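## Task

With the lock oriented so its knob sits on the right, rotate its three wheels so that the digits showing on top read 8, 5, 5 from left to right. Then push the knob along its slot so the bolt opens.

## Robot and tools

Robot: two UR-style six-joint arms, left_arm and right_arm, each carrying a Robotiq 2F-85 parallel gripper and a wrist camera. Calibrated bases: left_arm at (+0.060, +0.371, 0) m, right_arm at (+0.007, -0.481, 0) m. The scene frame has its origin at table-top height midway between the arms, +z up, +x out over the table, left_arm on the +y side (this is not the left side of any image). Cameras: cam_left_wrist and cam_right_wrist, both 896x504 pixels.

Gripper axes: the fingers point along the gripper's +z and close along its y. end_effector_position is the spot between the pads when shut; closed fingertips reach about 19 mm past it, open ones about 6 mm. A camera block juts about 10 cm toward the gripper's +x and turns with it.

execute_actions(actions, cameras): actions is a list of actions; each action is a table of 1 to 15 rows, one row per 1/30 s control step; if fewer than 15, the last row is held for the remaining steps. Every row is a single list of 18 numbers in [-1, 1] covering both arms: left dx, dy, dz, rx, ry, rz, gripper position, force_limit, speed, then the same nine for the right. The six pose numbers are an offset, not a pose: measured from that arm's Hand target as it stood when the action began, along the Hand target's own axes. All rows of an action count from that same start, so a row does not add to the row before; but each new action or call starts from the updated Hand target, so resending an offset moves further. Scale: 1.0 = 0.6 m for dx, dy, dz and 180 degrees for rx, ry, rz, which together form one rotation vector. Sending six zeros re-commands the current Hand target (also the way to stop an arm still pressing on something). An empty actions list just reports state. cameras: list of names, null or ["all"] for all, [] for none.

Gripper numbers (absolute, not offsets): position +1 = fully open 85 mm, about -0.8 = pads touching, -1 = close until blocked. speed -1/0/+1 = about 20/85/150 mm/s; force_limit -1..+1 sets grip force (roughly 30 to 100 N per pad on a slow close, more on a fast one). Both default to +1. To keep a gripper unchanged, resend its last three numbers; 0 is itself a command. A new force_limit or speed only takes effect after a position change of at least 0.01.

move(target, speed, blend, stop_force, zero, blocking, cameras): target is one 18-number row as above, or a list of up to 15 such rows; every row is an offset from the Hand targets at the move's start, not from the previous row. The gripper follows a straight path, shorter way round for turns, with no obstacle avoidance. speed: m/s, 0.002 to 3.6, default 0.25 (turns up to twice that in rad/s), one value or one per target. blend: corner rounding in metres for lists. stop_force: 3 to 120 N, ends an arm's path when its wrist sensor feels that much push against its motion; unreliable when the gripper rotates and blind to light loose objects; leave it out when backing away from contact. zero (default true) re-zeroes before the move. blocking=false returns after about 0.5 s while the move continues (not allowed with stop_force). Moves cap at 10 s. The result adds a "move:" line: done, off_target, moving, held or fault, plus limits=paced (pose clipped) or limits=held (steps withheld). An unnamed arm is done, within 3 mm and 2 degrees; neither done nor off_target tells you about contact.

wait(seconds 0 to 10), stop() to brake a running move, zoom_image(camera, region [x0, y0, x1, y1] in pixels, at most 504x504) for a closer look at the latest image, zero_wrist_force(arm), read_manual(section) for licences only, finished_scene(scene 1 or 2) to end the current scene irreversibly; the lock must stay open without the robot.

Reading results: positions in metres, quat_wxyz and velocities in the scene frame. Hand target is the last commanded pose after clipping; the gripper often rests slightly short of it, and the next command, even zeros, asks again. The controller limits commanded orientation to within 32 degrees of the measured one per step. object_status: 0 moving, 1 blocked while opening, 2 blocked while closing (a grip), 3 reached its position. position_measured is in counts: 3 open, 78 about 60 mm, 130 about 40 mm, 180 about 20 mm, 230 pads together. Wrist force/torque are in the end effector's axes, zeroed at scene start; a third line shows the peak since last shown. Joint torques include gravity. "within noise" means the arm is still. Action results also list some step positions.

Cautions: arms are stiff, so commanding even slightly into a firm surface can cause a fault. A joint torque at its limit (wrist joints about 14 to 15 N m) or an outside force around 150 N stops the arm for 10 s. Motors heat when holding loads, stretched or pushing unreachably: MOTOR HOT appears at 70 °C, brakes engage at 85 °C for 30 to 60 s. Keep paths away from an arm's own base, which can flip its shoulder. A clearance check holds commands bringing the arms too close, but contact or squeezing between the arms can fail the scene. Avoid drops, fast hits, hard pushes, excess force or twist on the gripper, and hard grips on parts still resting on something. Move gently and smoothly; stops of either arm cost.

Each tool is called after ">>>" by a JSON object that holds its "name" and its "arguments".

## Session

>>> {"name": "execute_actions", "arguments": {"actions": []}}

Scene clock: 0.00 s.
left_arm: end_effector_position=(+0.3600, +0.0593, +0.3923) position_measured=3 object_status=3 end_effector_quat_wxyz=(-0.007, +0.969, +0.249, +0.011) | right_arm: end_effector_position=(+0.4958, -0.7311, +0.1897) position_measured=3 object_status=3 end_effector_quat_wxyz=(-0.381, +0.168, +0.907, +0.064)
Joint positions: left_arm=[-1.125 -1.745 1.568 -1.383 -1.547 1.507] | right_arm=[2.87 -2.232 -1.055 -2.215 1.635 0.08]
Joint velocities: within noise
Joint torques (N m): no reading
Motor temperatures (°C): left_arm=[36 35 36 46 49 37] | right_arm=[40 41 34 41 51 43]
Wrist force (N): no reading
Wrist torque (N m): no reading
Wrist force, peak (N): no reading
Hand target: left_arm +0.3600, +0.0593, +0.3923; -0.007, +0.969, +0.249, +0.011 | right_arm +0.4958, -0.7311, +0.1897; -0.381, +0.168, +0.907, +0.064
Tool commands: left_gripper/position=+1.0 left_gripper/force_limit=+1.0 left_gripper/speed=+1.0 right_gripper/position=+1.0 right_gripper/force_limit=+1.0 right_gripper/speed=+1.0

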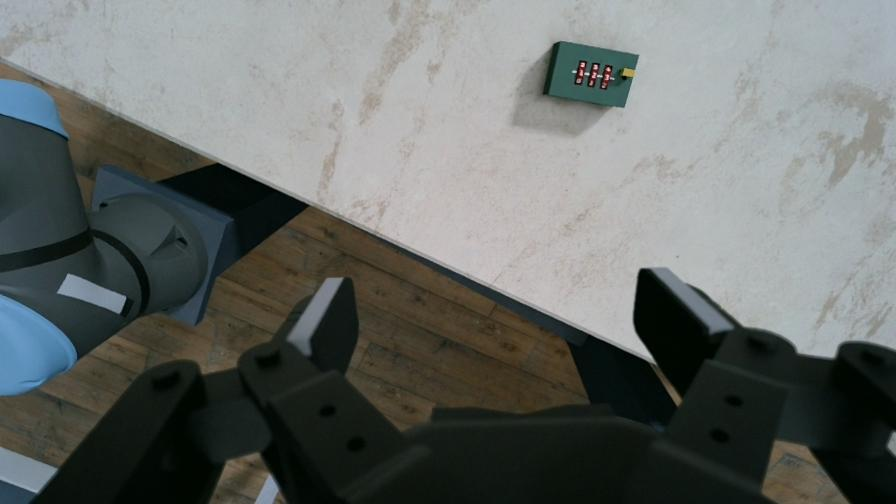

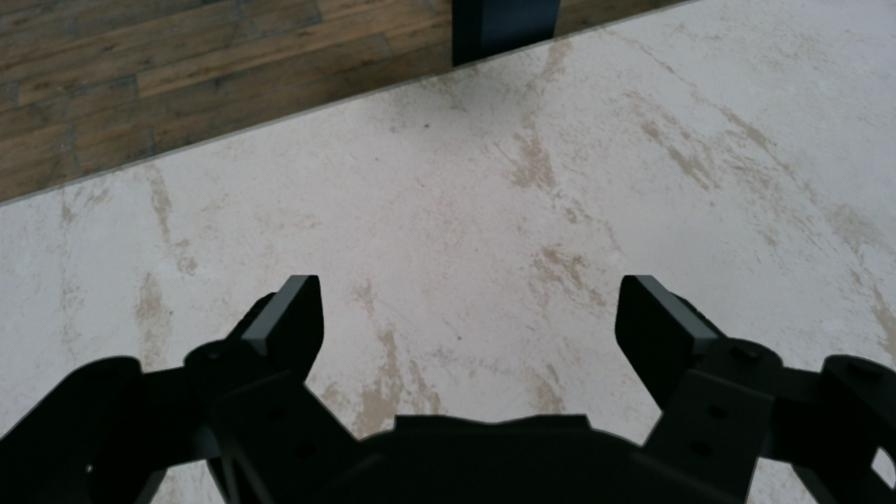

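>>> {"name": "zoom_image", "arguments": {"camera": "cam_left_wrist", "region": [530, 30, 650, 115]}}

Scaled by 4.200 from the camera's 896x504 image, which has a finer 1280x720 frame.

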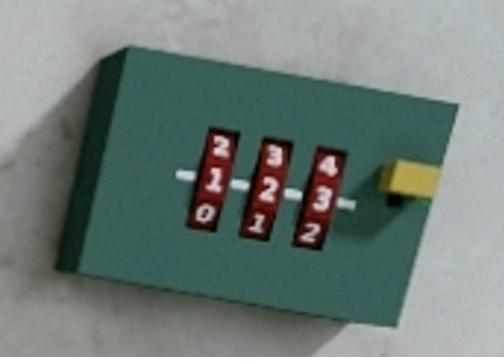

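>>> {"name": "move", "arguments": {"target": [0.0958, 0.2023, 0.3877, 0, 0, 0.0606, 1, 1, 1, 0, 0, 0, 0, 0, 0, 1, 1, 1], "speed": 0.3}}

Scene clock: 3.70 s.
left_arm: end_effector_position=(+0.4728, -0.0149, +0.1602) position_measured=3 object_status=3 end_effector_quat_wxyz=(-0.008, +0.988, +0.155, +0.010) | right_arm: end_effector_position=(+0.4958, -0.7311, +0.1897) position_measured=3 object_status=3 end_effector_quat_wxyz=(-0.381, +0.168, +0.907, +0.064)
Joint positions: left_arm=[-0.994 -1.354 1.774 -1.983 -1.546 1.828] | right_arm=[2.87 -2.232 -1.055 -2.215 1.635 0.08]
Joint velocities: within noise
Joint torques (N m): left_arm=[10.63 -20.12 -37.53 -6.66 -0.57 1.37] | right_arm=[-1.19 46.38 25.38 0.03 0.34 -0.29]
Motor temperatures (°C): left_arm=[36 35 36 46 49 37] | right_arm=[40 41 34 41 51 43]
Wrist force (N): left_arm=[0.1 -0.4 -0.1] | right_arm=[0.0 0.3 -0.3]
Wrist torque (N m): left_arm=[-0.08 -0.04 -0.02] | right_arm=[0.05 0.01 0.00]
Wrist force, peak (N): left_arm=[0.7 0.1 2.1] | right_arm=[0.0 0.5 -0.2]
Hand target: left_arm +0.4728, -0.0149, +0.1601; -0.008, +0.988, +0.155, +0.010 | right_arm +0.4958, -0.7311, +0.1897; -0.381, +0.168, +0.907, +0.064
Off the commanded pose: left_arm 0.000 m, 0 deg | right_arm 0.000 m, 0 deg.
move: done
camera_calibration:
cam_left_wrist: T_world_to_cam=[[0.268048, -0.962883, -0.0317394, -0.123947], [-0.90009, -0.262042, 0.348098, 0.385778], [-0.343495, -0.0647386, -0.936921, 0.440797], [0, 0, 0, 1]] pos_world=[0.53187, 0.0102801, 0.274769]

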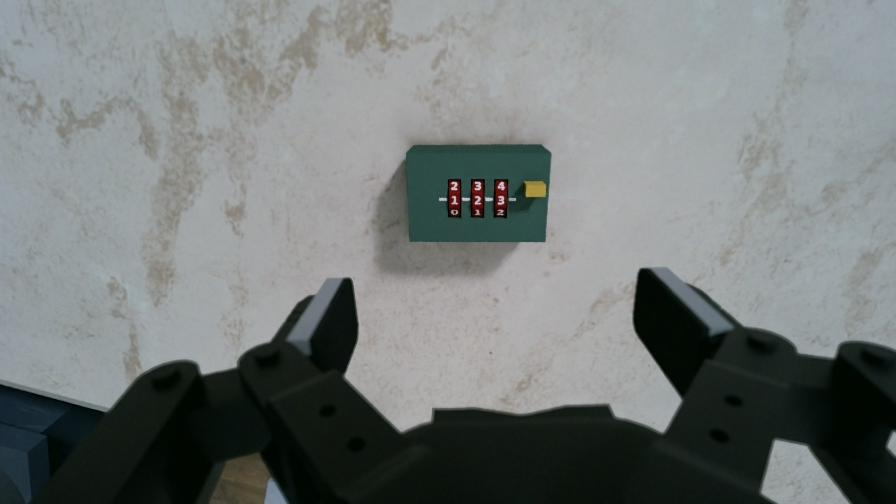

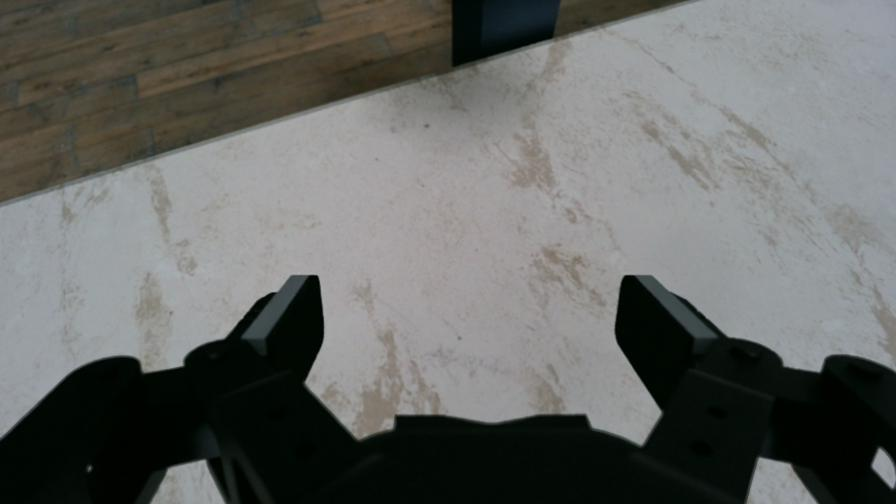

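>>> {"name": "zoom_image", "arguments": {"camera": "cam_left_wrist", "region": [400, 135, 560, 250]}}

>>> {"name": "zoom_image", "arguments": {"camera": "cam_left_wrist", "region": [435, 170, 555, 226]}}

Scaled by 3.150 from the camera's 896x504 image, which has a finer 1280x720 frame.

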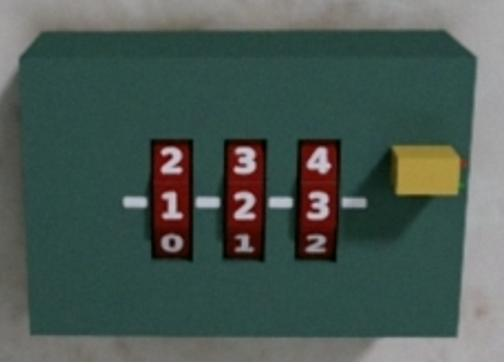

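Scaled by 4.200 from the camera's 896x504 image, which has a finer 1280x720 frame.

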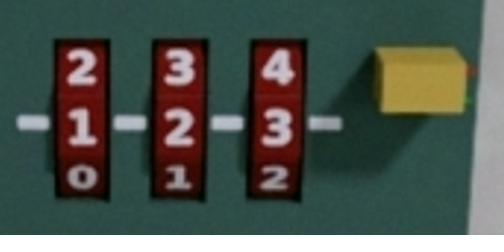

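>>> {"name": "move", "arguments": {"target": [-0.0902, -0.0003, 0.14, 0, 0.3333, 0, 1, 1, 1, 0, 0, 0, 0, 0, 0, 1, 1, 1], "speed": 0.35, "cameras": ["cam_left_wrist"]}}

Scene clock: 9.73 s.
left_arm: end_effector_position=(+0.4227, -0.0298, +0.0749) position_measured=3 object_status=3 end_effector_quat_wxyz=(-0.085, +0.850, +0.130, +0.502) | right_arm: end_effector_position=(+0.4958, -0.7311, +0.1897) position_measured=3 object_status=3 end_effector_quat_wxyz=(-0.381, +0.168, +0.907, +0.064)
Joint positions: left_arm=[-1.53 -1.202 2.133 -2.027 -0.571 1.037] | right_arm=[2.87 -2.232 -1.055 -2.215 1.635 0.08]
Joint velocities: within noise
Joint torques (N m): left_arm=[-6.41 -20.92 -28.12 1.11 4.12 -2.01] | right_arm=[0.15 44.99 25.5 -0.35 0.72 -0.31]
Motor temperatures (°C): left_arm=[36 35 36 46 49 37] | right_arm=[40 41 34 41 51 43]
Wrist force (N): left_arm=[-1.1 0.2 -1.0] | right_arm=[0.1 0.2 -0.1]
Wrist torque (N m): left_arm=[0.14 0.04 -0.18] | right_arm=[0.04 -0.01 0.00]
Wrist force, peak (N): left_arm=[-2.0 0.8 -0.9] | right_arm=[0.1 0.5 -0.2]
Hand target: left_arm +0.4227, -0.0298, +0.0749; -0.085, +0.850, +0.131, +0.503 | right_arm +0.4958, -0.7311, +0.1897; -0.381, +0.168, +0.907, +0.064
Off the commanded pose: left_arm 0.000 m, 0 deg | right_arm 0.000 m, 0 deg.
move: done
camera_calibration:
cam_left_wrist: T_world_to_cam=[[0.302629, -0.951355, -0.0577903, -0.139808], [-0.744971, -0.198286, -0.636947, 0.37668], [0.594503, 0.235811, -0.768739, -0.0574832], [0, 0, 0, 1]] pos_world=[0.357099, -0.0447611, 0.187656]
Images, in order (width x height): cam_left_wrist 896x504.

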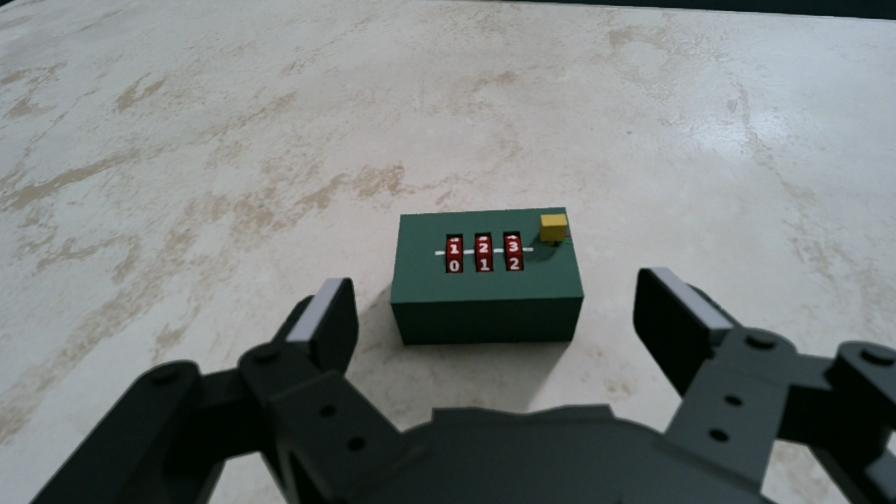

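>>> {"name": "zoom_image", "arguments": {"camera": "cam_left_wrist", "region": [420, 200, 590, 300]}}

>>> {"name": "zoom_image", "arguments": {"camera": "cam_left_wrist", "region": [530, 205, 590, 255]}}

Scaled by 2.965 from the camera's 896x504 image, which has a finer 1280x720 frame.

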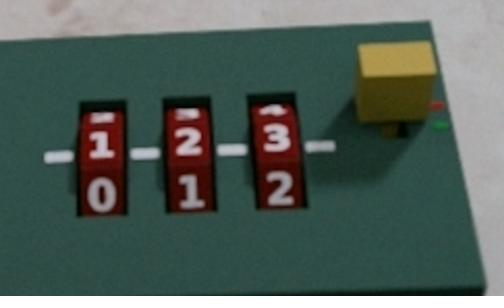

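Scaled by 8.400 from the camera's 896x504 image, which has a finer 1280x720 frame.

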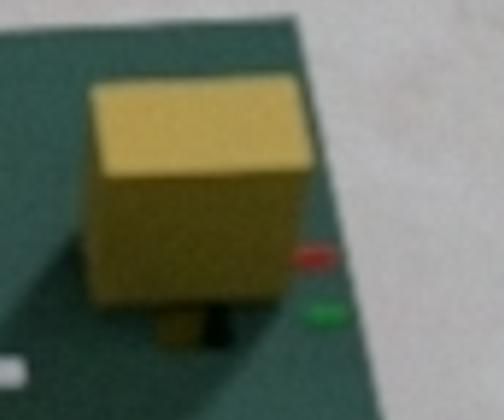

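>>> {"name": "move", "arguments": {"target": [0.0456, -0.001, 0.0518, -0.0107, -0.3408, 0.0096, -1, -1, 0, 0, 0, 0, 0, 0, 0, 1, 1, 1], "speed": 0.35, "cameras": ["cam_left_wrist"]}}

Scene clock: 17.53 s.
left_arm: end_effector_position=(+0.4610, -0.0169, +0.0840) position_measured=232 object_status=3 end_effector_quat_wxyz=(+0.000, +0.991, +0.135, -0.001) | right_arm: end_effector_position=(+0.4958, -0.7311, +0.1897) position_measured=3 object_status=3 end_effector_quat_wxyz=(-0.381, +0.168, +0.907, +0.064)
Joint positions: left_arm=[-1.002 -1.276 1.898 -2.191 -1.572 1.862] | right_arm=[2.87 -2.232 -1.055 -2.215 1.635 0.08]
Joint velocities: within noise
Joint torques (N m): left_arm=[9.67 -22.75 -35.4 0.24 -1.61 1.68] | right_arm=[1.16 44.18 26.2 -0.48 0.87 -0.35]
Motor temperatures (°C): left_arm=[36 35 36 46 49 37] | right_arm=[40 41 34 41 51 43]
Wrist force (N): left_arm=[0.3 -0.4 0.0] | right_arm=[-0.1 0.2 -0.1]
Wrist torque (N m): left_arm=[-0.05 -0.08 -0.03] | right_arm=[0.02 0.01 0.00]
Wrist force, peak (N): left_arm=[2.8 -1.2 -0.3] | right_arm=[0.1 0.5 -0.2]
Hand target: left_arm +0.4610, -0.0169, +0.0840; +0.000, +0.991, +0.135, -0.001 | right_arm +0.4958, -0.7311, +0.1897; -0.381, +0.168, +0.907, +0.064
Off the commanded pose: left_arm 0.000 m, 0 deg | right_arm 0.000 m, 0 deg.
move: done
camera_calibration:
cam_left_wrist: T_world_to_cam=[[0.227968, -0.973506, -0.0178217, -0.107913], [-0.903049, -0.218242, 0.369964, 0.401423], [-0.364052, -0.0682461, -0.928875, 0.373965], [0, 0, 0, 1]] pos_world=[0.523247, 0.00807507, 0.196931]
Images, in order (width x height): cam_left_wrist 896x504.

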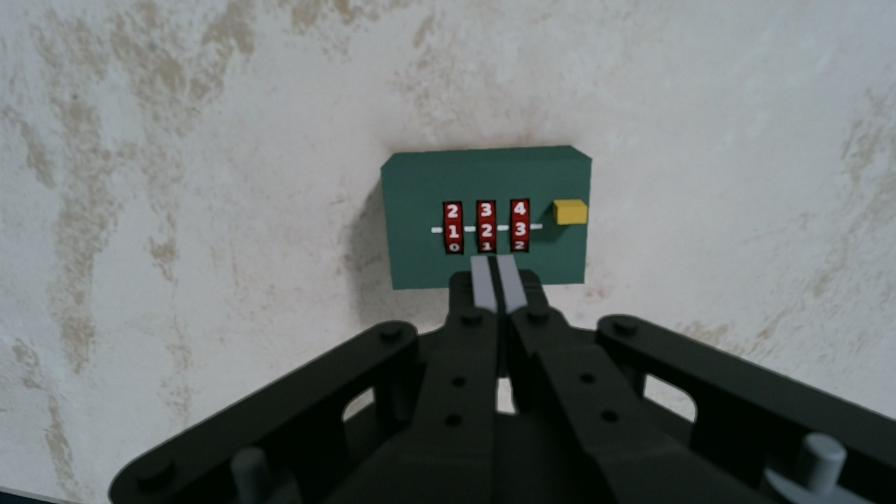

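>>> {"name": "zoom_image", "arguments": {"camera": "cam_left_wrist", "region": [420, 185, 600, 325]}}

>>> {"name": "zoom_image", "arguments": {"camera": "cam_left_wrist", "region": [500, 185, 600, 245]}}

Scaled by 2.800 from the camera's 896x504 image, which has a finer 1280x720 frame.

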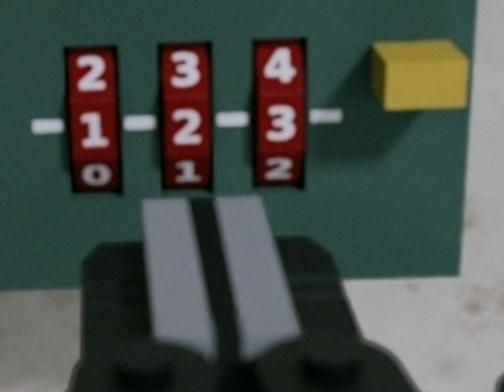

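Scaled by 5.040 from the camera's 896x504 image, which has a finer 1280x720 frame.

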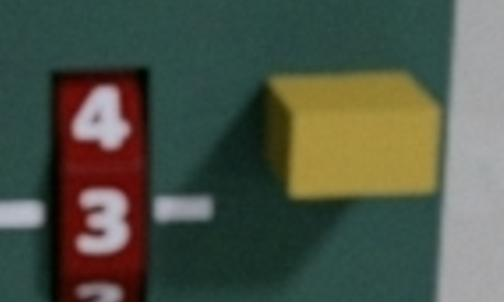

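>>> {"name": "move", "arguments": {"target": [0.0263, 0.0186, 0.03, 0, 0, 0, -1, -1, 0, 0, 0, 0, 0, 0, 0, 1, 1, 1], "speed": 0.15, "cameras": ["cam_left_wrist"]}}

>>> {"name": "zoom_image", "arguments": {"camera": "cam_left_wrist", "region": [380, 170, 600, 330]}}

Scene clock: 25.47 s.
left_arm: end_effector_position=(+0.4791, -0.0234, +0.0660) position_measured=232 object_status=3 end_effector_quat_wxyz=(+0.000, +0.991, +0.135, -0.001) | right_arm: end_effector_position=(+0.4958, -0.7311, +0.1897) position_measured=3 object_status=3 end_effector_quat_wxyz=(-0.381, +0.168, +0.907, +0.064)
Joint positions: left_arm=[-0.98 -1.214 1.865 -2.221 -1.572 1.883] | right_arm=[2.87 -2.232 -1.055 -2.215 1.635 0.08]
Joint velocities: within noise
Joint torques (N m): left_arm=[9.85 -27.12 -34.14 -6.72 0.53 1.68] | right_arm=[2.38 43.22 26.23 -0.5 0.82 -0.41]
Motor temperatures (°C): left_arm=[36 35 36 46 48 37] | right_arm=[40 41 34 41 51 43]
Wrist force (N): left_arm=[0.3 -0.3 0.2] | right_arm=[0.0 0.1 -0.1]
Wrist torque (N m): left_arm=[-0.01 -0.05 -0.01] | right_arm=[0.02 -0.01 0.00]
Wrist force, peak (N): left_arm=[0.2 -0.9 -0.3] | right_arm=[0.0 0.4 -0.3]
Hand target: left_arm +0.4792, -0.0234, +0.0660; +0.000, +0.991, +0.135, -0.001 | right_arm +0.4958, -0.7311, +0.1897; -0.381, +0.168, +0.907, +0.064
Off the commanded pose: left_arm 0.000 m, 0 deg | right_arm 0.000 m, 0 deg.
move: done
camera_calibration:
cam_left_wrist: T_world_to_cam=[[0.22786, -0.973531, -0.0178292, -0.118651], [-0.902992, -0.218129, 0.370168, 0.423031], [-0.364259, -0.0682467, -0.928794, 0.363524], [0, 0, 0, 1]] pos_world=[0.541446, 0.00157457, 0.178931]
Images, in order (width x height): cam_left_wrist 896x504.

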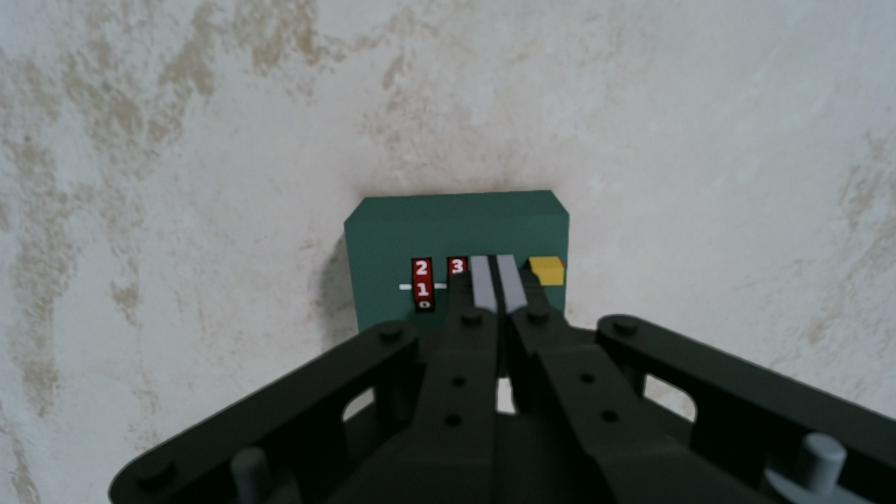

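Scaled by 2.291 from the camera's 896x504 image, which has a finer 1280x720 frame.

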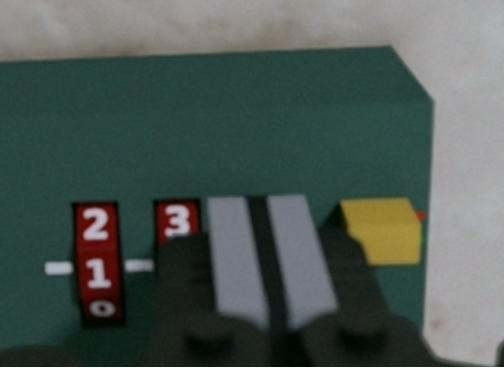

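>>> {"name": "move", "arguments": {"target": [[0.00267, 0.00067, 0.005, 0, 0, 0, -1, -1, 0, 0, 0, 0, 0, 0, 0, 1, 1, 1], [0.00267, 0.00067, 0.0267, 0, 0, 0, -1, -1, 0, 0, 0, 0, 0, 0, 0, 1, 1, 1]], "speed": [0.05, 0.008], "stop_force": 4, "cameras": ["cam_left_wrist"]}}

>>> {"name": "zoom_image", "arguments": {"camera": "cam_left_wrist", "region": [380, 190, 600, 350]}}

Scene clock: 28.17 s.
left_arm: end_effector_position=(+0.4809, -0.0234, +0.0586) position_measured=232 object_status=3 end_effector_quat_wxyz=(+0.000, +0.991, +0.135, -0.001) | right_arm: end_effector_position=(+0.4958, -0.7311, +0.1897) position_measured=3 object_status=3 end_effector_quat_wxyz=(-0.381, +0.168, +0.907, +0.064)
Joint positions: left_arm=[-0.978 -1.2 1.869 -2.239 -1.572 1.886] | right_arm=[2.87 -2.232 -1.055 -2.215 1.635 0.08]
Joint velocities: within noise
Joint torques (N m): left_arm=[-3.83 -45.45 -32.24 0.26 -0.96 1.27] | right_arm=[3.02 42.94 26.12 -0.58 0.73 -0.39]
Motor temperatures (°C): left_arm=[36 35 36 46 48 37] | right_arm=[40 41 34 41 51 43]
Wrist force (N): left_arm=[0.2 -0.7 -2.7] | right_arm=[0.1 0.1 -0.2]
Wrist torque (N m): left_arm=[0.02 -0.06 -0.01] | right_arm=[0.02 -0.02 0.00]
Wrist force, peak (N): left_arm=[0.7 -7.0 -18.9] | right_arm=[0.2 0.3 -0.4]
Hand target: left_arm +0.4808, -0.0234, +0.0586; +0.000, +0.991, +0.135, -0.001 (not the last commanded pose) | right_arm +0.4958, -0.7311, +0.1897; -0.381, +0.168, +0.907, +0.064
Off the commanded pose: left_arm 0.009 m, 0 deg | right_arm 0.000 m, 0 deg.
move: contact (left_arm); path passed 1 of 2 targets
camera_calibration:
cam_left_wrist: T_world_to_cam=[[0.227948, -0.973509, -0.0178646, -0.119213], [-0.90297, -0.218224, 0.370166, 0.427331], [-0.364259, -0.0682474, -0.928794, 0.357177], [0, 0, 0, 1]] pos_world=[0.543146, 0.00157499, 0.17143]
Images, in order (width x height): cam_left_wrist 896x504.

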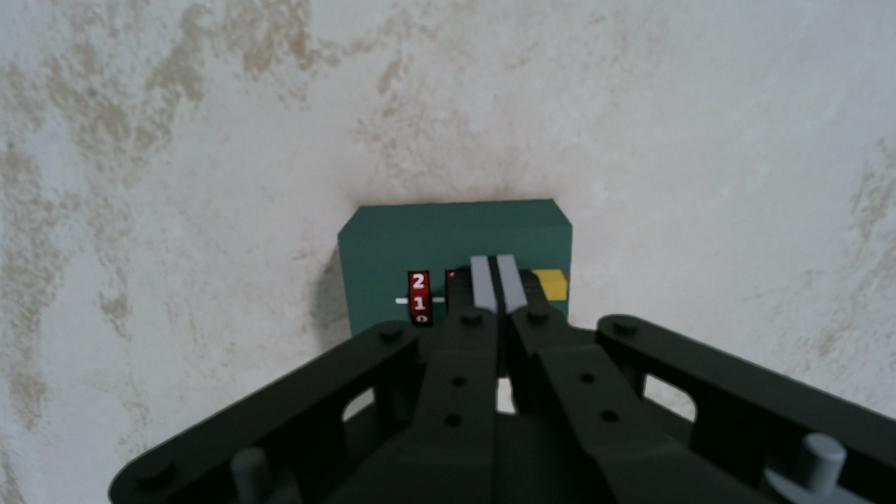

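Scaled by 2.291 from the camera's 896x504 image, which has a finer 1280x720 frame.

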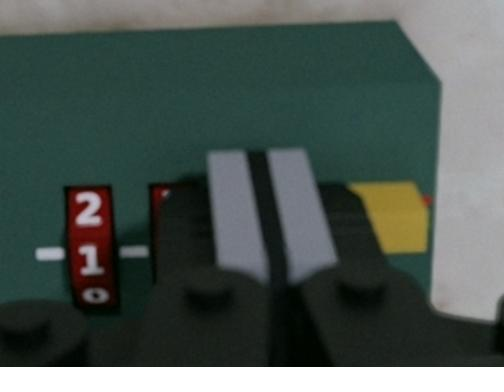

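>>> {"name": "move", "arguments": {"target": [0, -0.00217, -0.005, 0, 0, 0, -1, -1, 0, 0, 0, 0, 0, 0, 0, 1, 1, 1], "speed": 0.05, "cameras": []}}

>>> {"name": "move", "arguments": {"target": [0, 0, 0.012, 0, 0, 0, -1, -1, 0, 0, 0, 0, 0, 0, 0, 1, 1, 1], "speed": 0.003, "stop_force": 4, "cameras": ["cam_left_wrist"]}}

>>> {"name": "zoom_image", "arguments": {"camera": "cam_left_wrist", "region": [380, 190, 600, 350]}}

Scene clock: 29.33 s.
left_arm: end_effector_position=(+0.4805, -0.0222, +0.0615) position_measured=232 object_status=3 end_effector_quat_wxyz=(+0.000, +0.991, +0.135, -0.001) | right_arm: end_effector_position=(+0.4958, -0.7311, +0.1897) position_measured=3 object_status=3 end_effector_quat_wxyz=(-0.381, +0.168, +0.907, +0.064)
Joint positions: left_arm=[-0.977 -1.207 1.869 -2.232 -1.572 1.886] | right_arm=[2.87 -2.232 -1.055 -2.215 1.635 0.08]
Joint velocities: within noise
Joint torques (N m): left_arm=[10.12 -46.93 -9.73 0.72 -1.01 1.64] | right_arm=[2.69 42.75 26.52 -0.38 0.76 -0.35]
Motor temperatures (°C): left_arm=[36 35 36 46 48 37] | right_arm=[40 41 34 41 51 43]
Wrist force (N): left_arm=[0.4 -0.4 -0.2] | right_arm=[0.0 0.3 -0.3]
Wrist torque (N m): left_arm=[-0.03 -0.06 -0.01] | right_arm=[0.05 0.00 0.00]
Wrist force, peak (N): left_arm=[0.2 -0.8 -2.8] | right_arm=[-0.2 0.4 -0.3]
Hand target: left_arm +0.4805, -0.0221, +0.0616; +0.000, +0.991, +0.135, -0.001 | right_arm +0.4958, -0.7311, +0.1897; -0.381, +0.168, +0.907, +0.064
Off the commanded pose: left_arm 0.000 m, 0 deg | right_arm 0.000 m, 0 deg.
move: done
No camera images: "cameras" was empty.

Scene clock: 31.00 s.
left_arm: end_effector_position=(+0.4805, -0.0221, +0.0585) position_measured=232 object_status=3 end_effector_quat_wxyz=(+0.000, +0.991, +0.135, -0.001) | right_arm: end_effector_position=(+0.4958, -0.7311, +0.1897) position_measured=3 object_status=3 end_effector_quat_wxyz=(-0.381, +0.168, +0.907, +0.064)
Joint positions: left_arm=[-0.977 -1.202 1.872 -2.24 -1.572 1.886] | right_arm=[2.87 -2.232 -1.055 -2.215 1.635 0.08]
Joint velocities: within noise
Joint torques (N m): left_arm=[9.59 -40.73 -17.14 0.37 -0.94 1.11] | right_arm=[2.59 42.25 26.3 -0.52 0.84 -0.41]
Motor temperatures (°C): left_arm=[36 35 36 46 48 37] | right_arm=[40 41 34 41 51 43]
Wrist force (N): left_arm=[-0.5 -4.2 -10.6] | right_arm=[0.0 0.2 -0.2]
Wrist torque (N m): left_arm=[0.07 -0.11 0.01] | right_arm=[0.03 0.01 0.00]
Wrist force, peak (N): left_arm=[-0.5 -4.4 -11.0] | right_arm=[0.1 0.3 -0.3]
Hand target: left_arm +0.4805, -0.0221, +0.0585; +0.000, +0.991, +0.135, -0.001 (not the last commanded pose) | right_arm +0.4958, -0.7311, +0.1897; -0.381, +0.168, +0.907, +0.064
Off the commanded pose: left_arm 0.004 m, 0 deg | right_arm 0.000 m, 0 deg.
move: contact (left_arm)
camera_calibration:
cam_left_wrist: T_world_to_cam=[[0.22786, -0.973531, -0.0178292, -0.117914], [-0.902992, -0.218129, 0.370168, 0.42728], [-0.364259, -0.0682467, -0.928794, 0.35702], [0, 0, 0, 1]] pos_world=[0.542746, 0.00277457, 0.171331]
Images, in order (width x height): cam_left_wrist 896x504.

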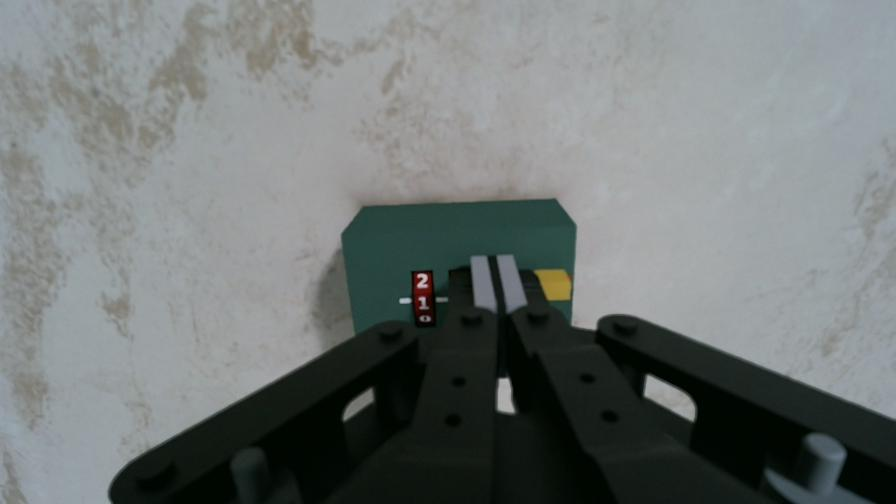

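Scaled by 2.291 from the camera's 896x504 image, which has a finer 1280x720 frame.

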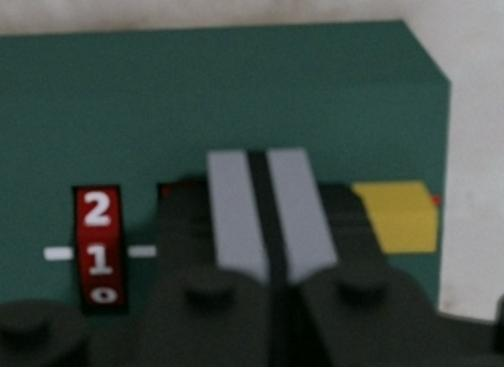

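>>> {"name": "move", "arguments": {"target": [-0.0258, 0, 0, 0, 0, 0, -1, -1, 0, 0, 0, 0, 0, 0, 0, 1, 1, 1], "speed": 0.02, "cameras": ["cam_left_wrist"]}}

>>> {"name": "zoom_image", "arguments": {"camera": "cam_left_wrist", "region": [380, 170, 600, 330]}}

Scene clock: 32.47 s.
left_arm: end_effector_position=(+0.4657, -0.0262, +0.0586) position_measured=232 object_status=3 end_effector_quat_wxyz=(+0.000, +0.991, +0.135, -0.001) | right_arm: end_effector_position=(+0.4958, -0.7311, +0.1897) position_measured=3 object_status=3 end_effector_quat_wxyz=(-0.381, +0.168, +0.907, +0.064)
Joint positions: left_arm=[-1.003 -1.218 1.895 -2.247 -1.572 1.86] | right_arm=[2.87 -2.232 -1.055 -2.215 1.635 0.08]
Joint velocities: within noise
Joint torques (N m): left_arm=[-8.71 -45.12 -10.57 -6.83 -0.87 -1.66] | right_arm=[3.26 41.76 26.38 -0.39 0.79 -0.36]
Motor temperatures (°C): left_arm=[36 35 36 46 48 37] | right_arm=[40 41 34 41 51 43]
Wrist force (N): left_arm=[0.2 -0.1 -0.3] | right_arm=[0.0 0.1 -0.1]
Wrist torque (N m): left_arm=[0.00 -0.04 -0.02] | right_arm=[0.02 0.00 0.00]
Wrist force, peak (N): left_arm=[-0.2 -4.4 -10.6] | right_arm=[0.2 0.4 -0.2]
Hand target: left_arm +0.4656, -0.0263, +0.0586; +0.000, +0.991, +0.135, -0.001 | right_arm +0.4958, -0.7311, +0.1897; -0.381, +0.168, +0.907, +0.064
Off the commanded pose: left_arm 0.000 m, 0 deg | right_arm 0.000 m, 0 deg.
move: done
camera_calibration:
cam_left_wrist: T_world_to_cam=[[0.22786, -0.973531, -0.0178292, -0.118532], [-0.902992, -0.218129, 0.370168, 0.412984], [-0.364259, -0.0682467, -0.928794, 0.351442], [0, 0, 0, 1]] pos_world=[0.527946, -0.00132543, 0.171431]
Images, in order (width x height): cam_left_wrist 896x504.

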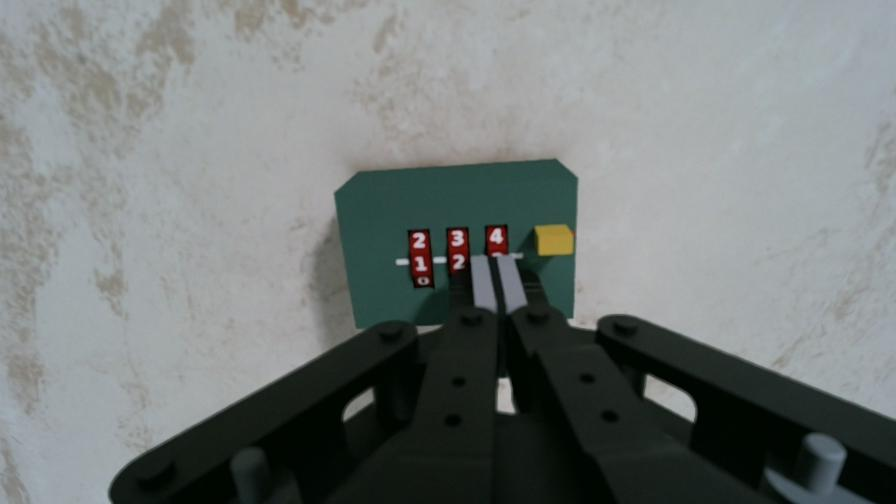

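Scaled by 2.291 from the camera's 896x504 image, which has a finer 1280x720 frame.

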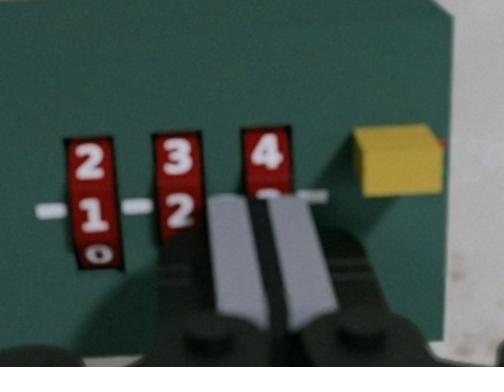

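>>> {"name": "zoom_image", "arguments": {"camera": "cam_left_wrist", "region": [480, 215, 590, 285]}}

Scaled by 4.582 from the camera's 896x504 image, which has a finer 1280x720 frame.

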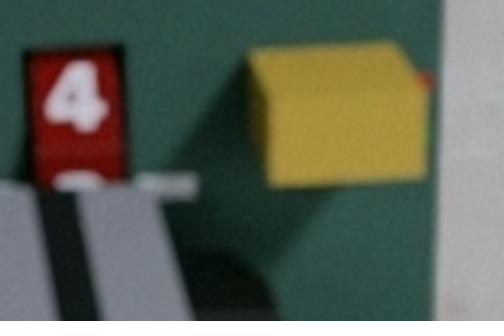

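>>> {"name": "move", "arguments": {"target": [-0.0033, -0.0172, -0.0423, 0, 0, 0, -1, -1, 0, 0, 0, 0, 0, 0, 0, 1, 1, 1], "speed": 0.15, "cameras": ["cam_left_wrist"]}}

>>> {"name": "zoom_image", "arguments": {"camera": "cam_left_wrist", "region": [420, 185, 600, 325]}}

Scene clock: 35.87 s.
left_arm: end_effector_position=(+0.4610, -0.0169, +0.0838) position_measured=232 object_status=3 end_effector_quat_wxyz=(+0.000, +0.991, +0.135, -0.001) | right_arm: end_effector_position=(+0.4958, -0.7311, +0.1897) position_measured=3 object_status=3 end_effector_quat_wxyz=(-0.381, +0.168, +0.907, +0.064)
Joint positions: left_arm=[-1.002 -1.276 1.898 -2.192 -1.572 1.862] | right_arm=[2.87 -2.232 -1.055 -2.215 1.635 0.08]
Joint velocities: within noise
Joint torques (N m): left_arm=[10.46 -43.7 -11.59 0.62 0.68 1.25] | right_arm=[4.08 41.48 26.9 -0.52 0.72 -0.34]
Motor temperatures (°C): left_arm=[36 35 36 46 48 37] | right_arm=[40 41 34 41 51 43]
Wrist force (N): left_arm=[0.2 -0.3 0.1] | right_arm=[0.0 0.2 -0.2]
Wrist torque (N m): left_arm=[-0.03 -0.06 -0.02] | right_arm=[0.03 0.00 0.00]
Wrist force, peak (N): left_arm=[0.3 -0.5 -0.6] | right_arm=[0.1 0.4 -0.4]
Hand target: left_arm +0.4609, -0.0169, +0.0839; +0.000, +0.991, +0.135, -0.001 | right_arm +0.4958, -0.7311, +0.1897; -0.381, +0.168, +0.907, +0.064
Off the commanded pose: left_arm 0.000 m, 0 deg | right_arm 0.000 m, 0 deg.
move: done
camera_calibration:
cam_left_wrist: T_world_to_cam=[[0.22786, -0.973531, -0.0178292, -0.107858], [-0.902992, -0.218129, 0.370168, 0.401425], [-0.364259, -0.0682467, -0.928794, 0.37387], [0, 0, 0, 1]] pos_world=[0.523246, 0.00807457, 0.196731]
Images, in order (width x height): cam_left_wrist 896x504.

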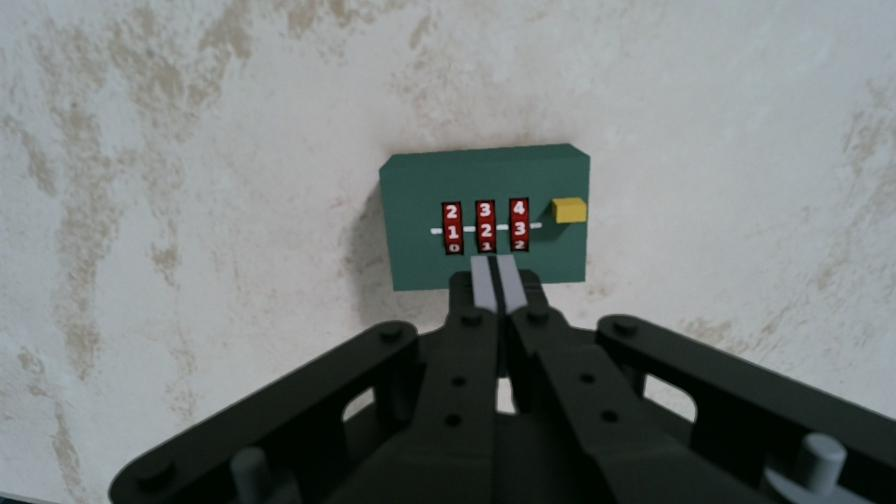

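Scaled by 2.800 from the camera's 896x504 image, which has a finer 1280x720 frame.

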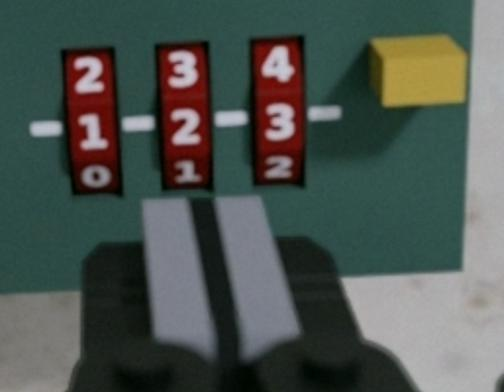

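>>> {"name": "move", "arguments": {"target": [0.0297, 0.0134, 0.0373, 0.0278, -0.0004, -0.0089, -1, -1, 0, 0, 0, 0, 0, 0, 0, 1, 1, 1], "speed": 0.15, "cameras": ["cam_left_wrist"]}}

>>> {"name": "zoom_image", "arguments": {"camera": "cam_left_wrist", "region": [380, 190, 600, 350]}}

Scene clock: 39.00 s.
left_arm: end_effector_position=(+0.4802, -0.0198, +0.0616) position_measured=232 object_status=3 end_effector_quat_wxyz=(-0.043, +0.988, +0.149, -0.007) | right_arm: end_effector_position=(+0.4958, -0.7311, +0.1897) position_measured=3 object_status=3 end_effector_quat_wxyz=(-0.381, +0.168, +0.907, +0.064)
Joint positions: left_arm=[-0.986 -1.182 1.808 -2.112 -1.548 1.848] | right_arm=[2.87 -2.232 -1.055 -2.215 1.635 0.08]
Joint velocities: within noise
Joint torques (N m): left_arm=[10.81 -27.76 -33.95 0.64 1.99 -1.7] | right_arm=[4.54 41.07 26.9 -0.53 0.74 -0.43]
Motor temperatures (°C): left_arm=[36 35 36 46 48 37] | right_arm=[40 41 34 41 51 43]
Wrist force (N): left_arm=[0.3 -0.2 0.3] | right_arm=[-0.1 0.1 -0.1]
Wrist torque (N m): left_arm=[-0.02 -0.05 0.01] | right_arm=[0.01 0.02 0.00]
Wrist force, peak (N): left_arm=[0.5 0.3 0.8] | right_arm=[0.2 0.4 -0.2]
Hand target: left_arm +0.4802, -0.0198, +0.0615; -0.043, +0.988, +0.149, -0.007 | right_arm +0.4958, -0.7311, +0.1897; -0.381, +0.168, +0.907, +0.064
Off the commanded pose: left_arm 0.000 m, 0 deg | right_arm 0.000 m, 0 deg.
move: done
camera_calibration:
cam_left_wrist: T_world_to_cam=[[0.253293, -0.961706, -0.104714, -0.12215], [-0.887041, -0.274082, 0.371535, 0.417531], [-0.386008, -0.00122107, -0.922495, 0.371386], [0, 0, 0, 1]] pos_world=[0.544665, -0.00258108, 0.174684]
Images, in order (width x height): cam_left_wrist 896x504.

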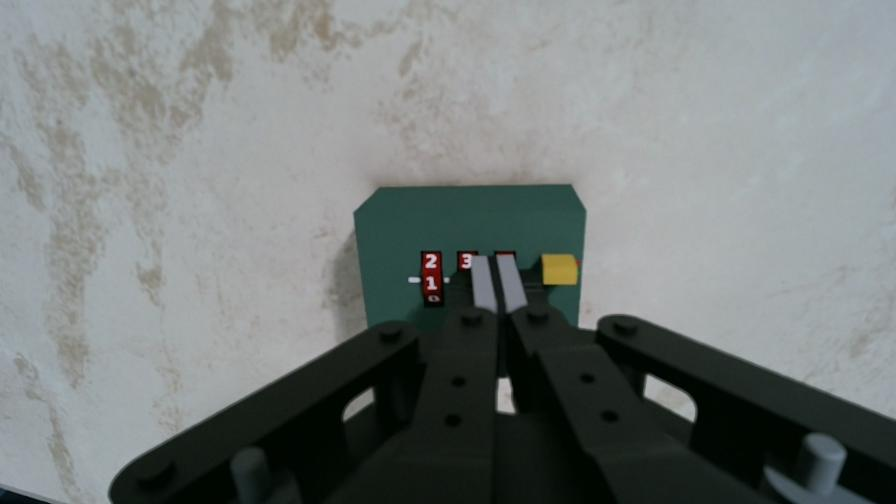

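Scaled by 2.291 from the camera's 896x504 image, which has a finer 1280x720 frame.

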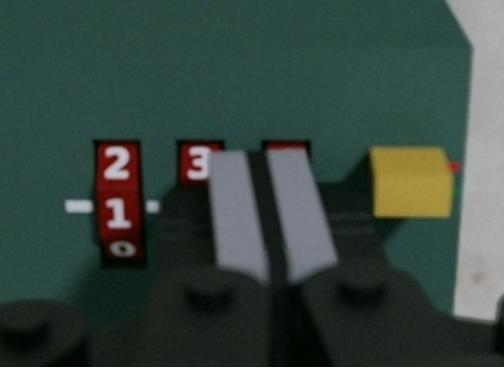

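>>> {"name": "move", "arguments": {"target": [-0.0008, -0.0017, 0, 0, -0.0111, 0, -1, -1, 0, 0, 0, 0, 0, 0, 0, 1, 1, 1], "speed": 0.1, "cameras": ["cam_left_wrist"]}}

>>> {"name": "zoom_image", "arguments": {"camera": "cam_left_wrist", "region": [380, 190, 600, 350]}}

Scene clock: 41.90 s.
left_arm: end_effector_position=(+0.4795, -0.0190, +0.0616) position_measured=232 object_status=3 end_effector_quat_wxyz=(-0.041, +0.988, +0.150, -0.024) | right_arm: end_effector_position=(+0.4958, -0.7311, +0.1897) position_measured=3 object_status=3 end_effector_quat_wxyz=(-0.381, +0.168, +0.907, +0.064)
Joint positions: left_arm=[-0.972 -1.176 1.796 -2.097 -1.58 1.863] | right_arm=[2.87 -2.232 -1.055 -2.215 1.635 0.08]
Joint velocities: within noise
Joint torques (N m): left_arm=[9.04 -26.91 -33.8 0.75 -1.57 1.33] | right_arm=[4.88 40.29 27.18 -0.48 0.79 -0.39]
Motor temperatures (°C): left_arm=[36 35 36 46 48 37] | right_arm=[40 41 34 41 51 43]
Wrist force (N): left_arm=[0.1 -0.3 0.3] | right_arm=[-0.1 0.3 -0.1]
Wrist torque (N m): left_arm=[-0.04 -0.01 0.01] | right_arm=[0.05 0.01 0.00]
Wrist force, peak (N): left_arm=[0.8 -0.4 0.2] | right_arm=[0.2 0.4 -0.4]
Hand target: left_arm +0.4795, -0.0190, +0.0616; -0.041, +0.988, +0.150, -0.025 | right_arm +0.4958, -0.7311, +0.1897; -0.381, +0.168, +0.907, +0.064
Off the commanded pose: left_arm 0.000 m, 0 deg | right_arm 0.000 m, 0 deg.
move: done
camera_calibration:
cam_left_wrist: T_world_to_cam=[[0.252765, -0.961972, -0.103532, -0.120971], [-0.873425, -0.272904, 0.403303, 0.408662], [-0.41622, -0.011513, -0.909191, 0.384669], [0, 0, 0, 1]] pos_world=[0.54762, -0.00041683, 0.172398]
Images, in order (width x height): cam_left_wrist 896x504.

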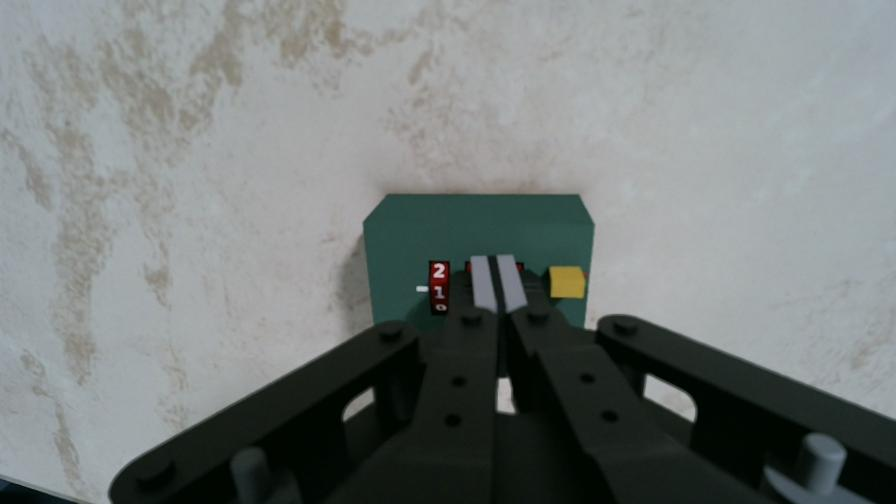

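Scaled by 2.291 from the camera's 896x504 image, which has a finer 1280x720 frame.

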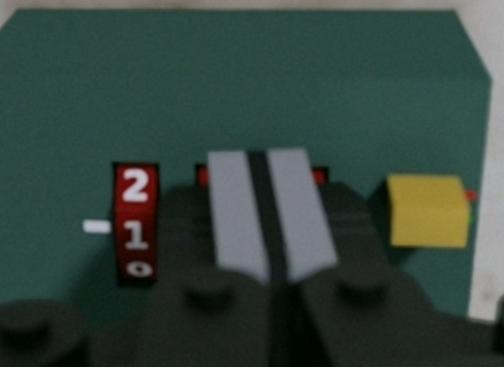

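>>> {"name": "move", "arguments": {"target": [[0.00012, 0.00279, 0.0031, 0, 0, 0, -1, -1, 0, 0, 0, 0, 0, 0, 0, 1, 1, 1], [0.00056, 0.00382, 0.01473, 0, 0, 0, -1, -1, 0, 0, 0, 0, 0, 0, 0, 1, 1, 1]], "speed": [0.03, 0.003], "stop_force": 4, "cameras": ["cam_left_wrist"]}}

>>> {"name": "zoom_image", "arguments": {"camera": "cam_left_wrist", "region": [380, 200, 600, 360]}}

Scene clock: 43.87 s.
left_arm: end_effector_position=(+0.4799, -0.0205, +0.0584) position_measured=232 object_status=3 end_effector_quat_wxyz=(-0.041, +0.988, +0.150, -0.025) | right_arm: end_effector_position=(+0.4958, -0.7311, +0.1897) position_measured=3 object_status=3 end_effector_quat_wxyz=(-0.381, +0.168, +0.907, +0.064)
Joint positions: left_arm=[-0.972 -1.169 1.796 -2.103 -1.581 1.862] | right_arm=[2.87 -2.232 -1.055 -2.215 1.635 0.08]
Joint velocities: within noise
Joint torques (N m): left_arm=[-5.93 -43.21 -31.35 0.77 -1.1 -1.44] | right_arm=[5.28 40.09 27.34 -0.53 0.85 -0.39]
Motor temperatures (°C): left_arm=[36 35 36 46 48 37] | right_arm=[40 41 34 41 51 43]
Wrist force (N): left_arm=[1.4 -3.1 -9.4] | right_arm=[0.0 0.3 -0.1]
Wrist torque (N m): left_arm=[-0.06 -0.02 0.01] | right_arm=[0.04 0.00 0.00]
Wrist force, peak (N): left_arm=[1.6 -3.4 -9.6] | right_arm=[0.3 0.2 0.0]
Hand target: left_arm +0.4800, -0.0205, +0.0585; -0.040, +0.988, +0.150, -0.025 (not the last commanded pose) | right_arm +0.4958, -0.7311, +0.1897; -0.381, +0.168, +0.907, +0.064
Off the commanded pose: left_arm 0.006 m, 0 deg | right_arm 0.000 m, 0 deg.
move: contact (left_arm); path passed 1 of 2 targets
camera_calibration:
cam_left_wrist: T_world_to_cam=[[0.252784, -0.961971, -0.103502, -0.122898], [-0.873323, -0.272906, 0.403522, 0.409927], [-0.416423, -0.0116131, -0.909097, 0.381953], [0, 0, 0, 1]] pos_world=[0.548119, -0.00191712, 0.169098]
Images, in order (width x height): cam_left_wrist 896x504.

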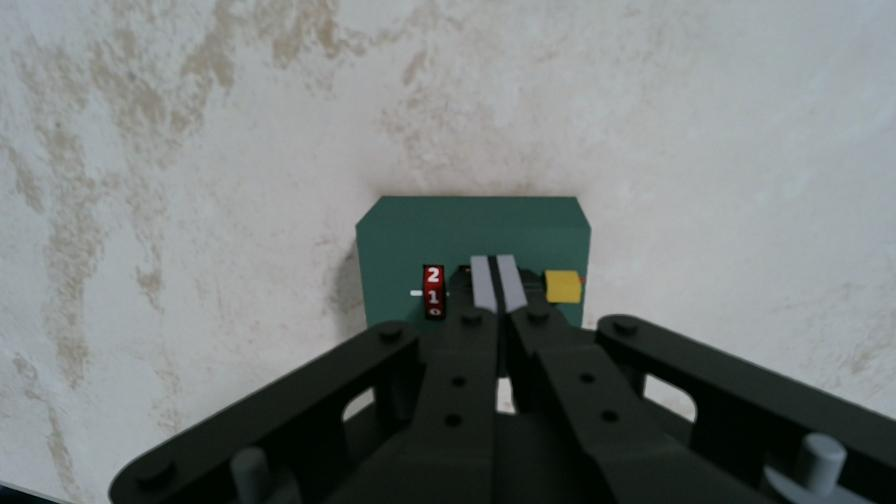

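Scaled by 2.291 from the camera's 896x504 image, which has a finer 1280x720 frame.

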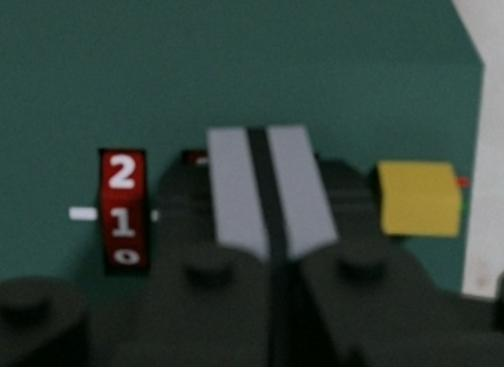

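>>> {"name": "zoom_image", "arguments": {"camera": "cam_left_wrist", "region": [460, 240, 600, 330]}}

Scaled by 3.600 from the camera's 896x504 image, which has a finer 1280x720 frame.

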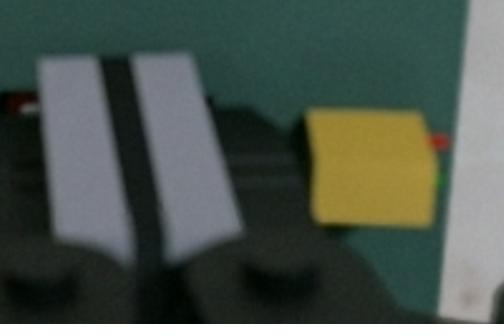

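>>> {"name": "move", "arguments": {"target": [-0.00333, 0, 0, 0, 0, 0, -1, -1, 0, 0, 0, 0, 0, 0, 0, 1, 1, 1], "speed": 0.02, "cameras": []}}

Scene clock: 47.23 s.
left_arm: end_effector_position=(+0.4782, -0.0211, +0.0586) position_measured=232 object_status=3 end_effector_quat_wxyz=(-0.040, +0.988, +0.150, -0.024) | right_arm: end_effector_position=(+0.4958, -0.7311, +0.1897) position_measured=3 object_status=3 end_effector_quat_wxyz=(-0.381, +0.168, +0.907, +0.064)
Joint positions: left_arm=[-0.975 -1.171 1.798 -2.104 -1.581 1.859] | right_arm=[2.87 -2.232 -1.055 -2.215 1.635 0.08]
Joint velocities: within noise
Joint torques (N m): left_arm=[-7.72 -47.13 -9.24 -6.12 -1.72 -1.37] | right_arm=[6.04 39.16 27.64 -0.4 0.82 -0.32]
Motor temperatures (°C): left_arm=[36 35 36 46 48 37] | right_arm=[40 41 34 41 51 43]
Wrist force (N): left_arm=[1.8 -0.7 -3.1] | right_arm=[0.1 0.2 -0.3]
Wrist torque (N m): left_arm=[-0.05 -0.01 0.01] | right_arm=[0.03 -0.02 0.00]
Wrist force, peak (N): left_arm=[1.6 -3.0 -8.7] | right_arm=[0.2 0.4 -0.2]
Hand target: left_arm +0.4781, -0.0211, +0.0586; -0.040, +0.988, +0.150, -0.025 | right_arm +0.4958, -0.7311, +0.1897; -0.381, +0.168, +0.907, +0.064
Off the commanded pose: left_arm 0.000 m, 0 deg | right_arm 0.000 m, 0 deg.
move: done
No camera images: "cameras" was empty.

>>> {"name": "move", "arguments": {"target": [0.00001, 0.00002, 0.00025, 0, 0, 0, -1, -1, 0, 0, 0, 0, 0, 0, 0, 1, 1, 1], "speed": 0.01, "cameras": []}}

>>> {"name": "move", "arguments": {"target": [0.00001, 0.00002, 0.00025, 0, 0, 0, -1, -1, 0, 0, 0, 0, 0, 0, 0, 1, 1, 1], "speed": 0.01, "cameras": []}}

Scene clock: 50.03 s.
left_arm: end_effector_position=(+0.4781, -0.0211, +0.0585) position_measured=232 object_status=3 end_effector_quat_wxyz=(-0.040, +0.988, +0.150, -0.024) | right_arm: end_effector_position=(+0.4958, -0.7311, +0.1897) position_measured=3 object_status=3 end_effector_quat_wxyz=(-0.381, +0.168, +0.907, +0.064)
Joint positions: left_arm=[-0.976 -1.171 1.798 -2.104 -1.581 1.859] | right_arm=[2.87 -2.232 -1.055 -2.215 1.635 0.08]
Joint velocities: within noise
Joint torques (N m): left_arm=[-7.8 -24 -8.72 -5.99 -1.84 -1.47] | right_arm=[6.06 38.67 28.14 -0.54 0.67 -0.23]
Motor temperatures (°C): left_arm=[36 35 36 46 48 37] | right_arm=[40 41 34 41 51 43]
Wrist force (N): left_arm=[2.4 -2.3 -6.5] | right_arm=[0.0 0.1 0.0]
Wrist torque (N m): left_arm=[-0.08 -0.02 0.01] | right_arm=[0.01 0.00 0.00]
Wrist force, peak (N): left_arm=[2.4 -2.3 -6.5] | right_arm=[0.4 0.1 -0.2]
Hand target: left_arm +0.4781, -0.0211, +0.0584; -0.040, +0.988, +0.150, -0.025 | right_arm +0.4958, -0.7311, +0.1897; -0.381, +0.168, +0.907, +0.064
Off the commanded pose: left_arm 0.000 m, 0 deg | right_arm 0.000 m, 0 deg.
move: done
No camera images: "cameras" was empty.

Scene clock: 50.73 s.
left_arm: end_effector_position=(+0.4781, -0.0211, +0.0583) position_measured=232 object_status=3 end_effector_quat_wxyz=(-0.040, +0.988, +0.150, -0.024) | right_arm: end_effector_position=(+0.4958, -0.7311, +0.1897) position_measured=3 object_status=3 end_effector_quat_wxyz=(-0.381, +0.168, +0.907, +0.064)
Joint positions: left_arm=[-0.976 -1.171 1.799 -2.105 -1.581 1.859] | right_arm=[2.87 -2.232 -1.055 -2.215 1.635 0.08]
Joint velocities: within noise
Joint torques (N m): left_arm=[-6.61 -18.35 -5.43 -5.93 -1.86 -1.33] | right_arm=[6.58 38.53 28.01 -0.41 0.72 -0.27]
Motor temperatures (°C): left_arm=[36 35 36 46 48 37] | right_arm=[40 41 34 41 51 43]
Wrist force (N): left_arm=[2.5 -6.3 -17.2] | right_arm=[0.0 0.2 -0.2]
Wrist torque (N m): left_arm=[-0.02 -0.03 0.02] | right_arm=[0.03 -0.01 0.00]
Wrist force, peak (N): left_arm=[2.5 -6.3 -17.2] | right_arm=[0.2 0.2 -0.1]
Hand target: left_arm +0.4781, -0.0211, +0.0583; -0.040, +0.988, +0.150, -0.025 | right_arm +0.4958, -0.7311, +0.1897; -0.381, +0.168, +0.907, +0.064
Off the commanded pose: left_arm 0.000 m, 0 deg | right_arm 0.000 m, 0 deg.
move: done
No camera images: "cameras" was empty.


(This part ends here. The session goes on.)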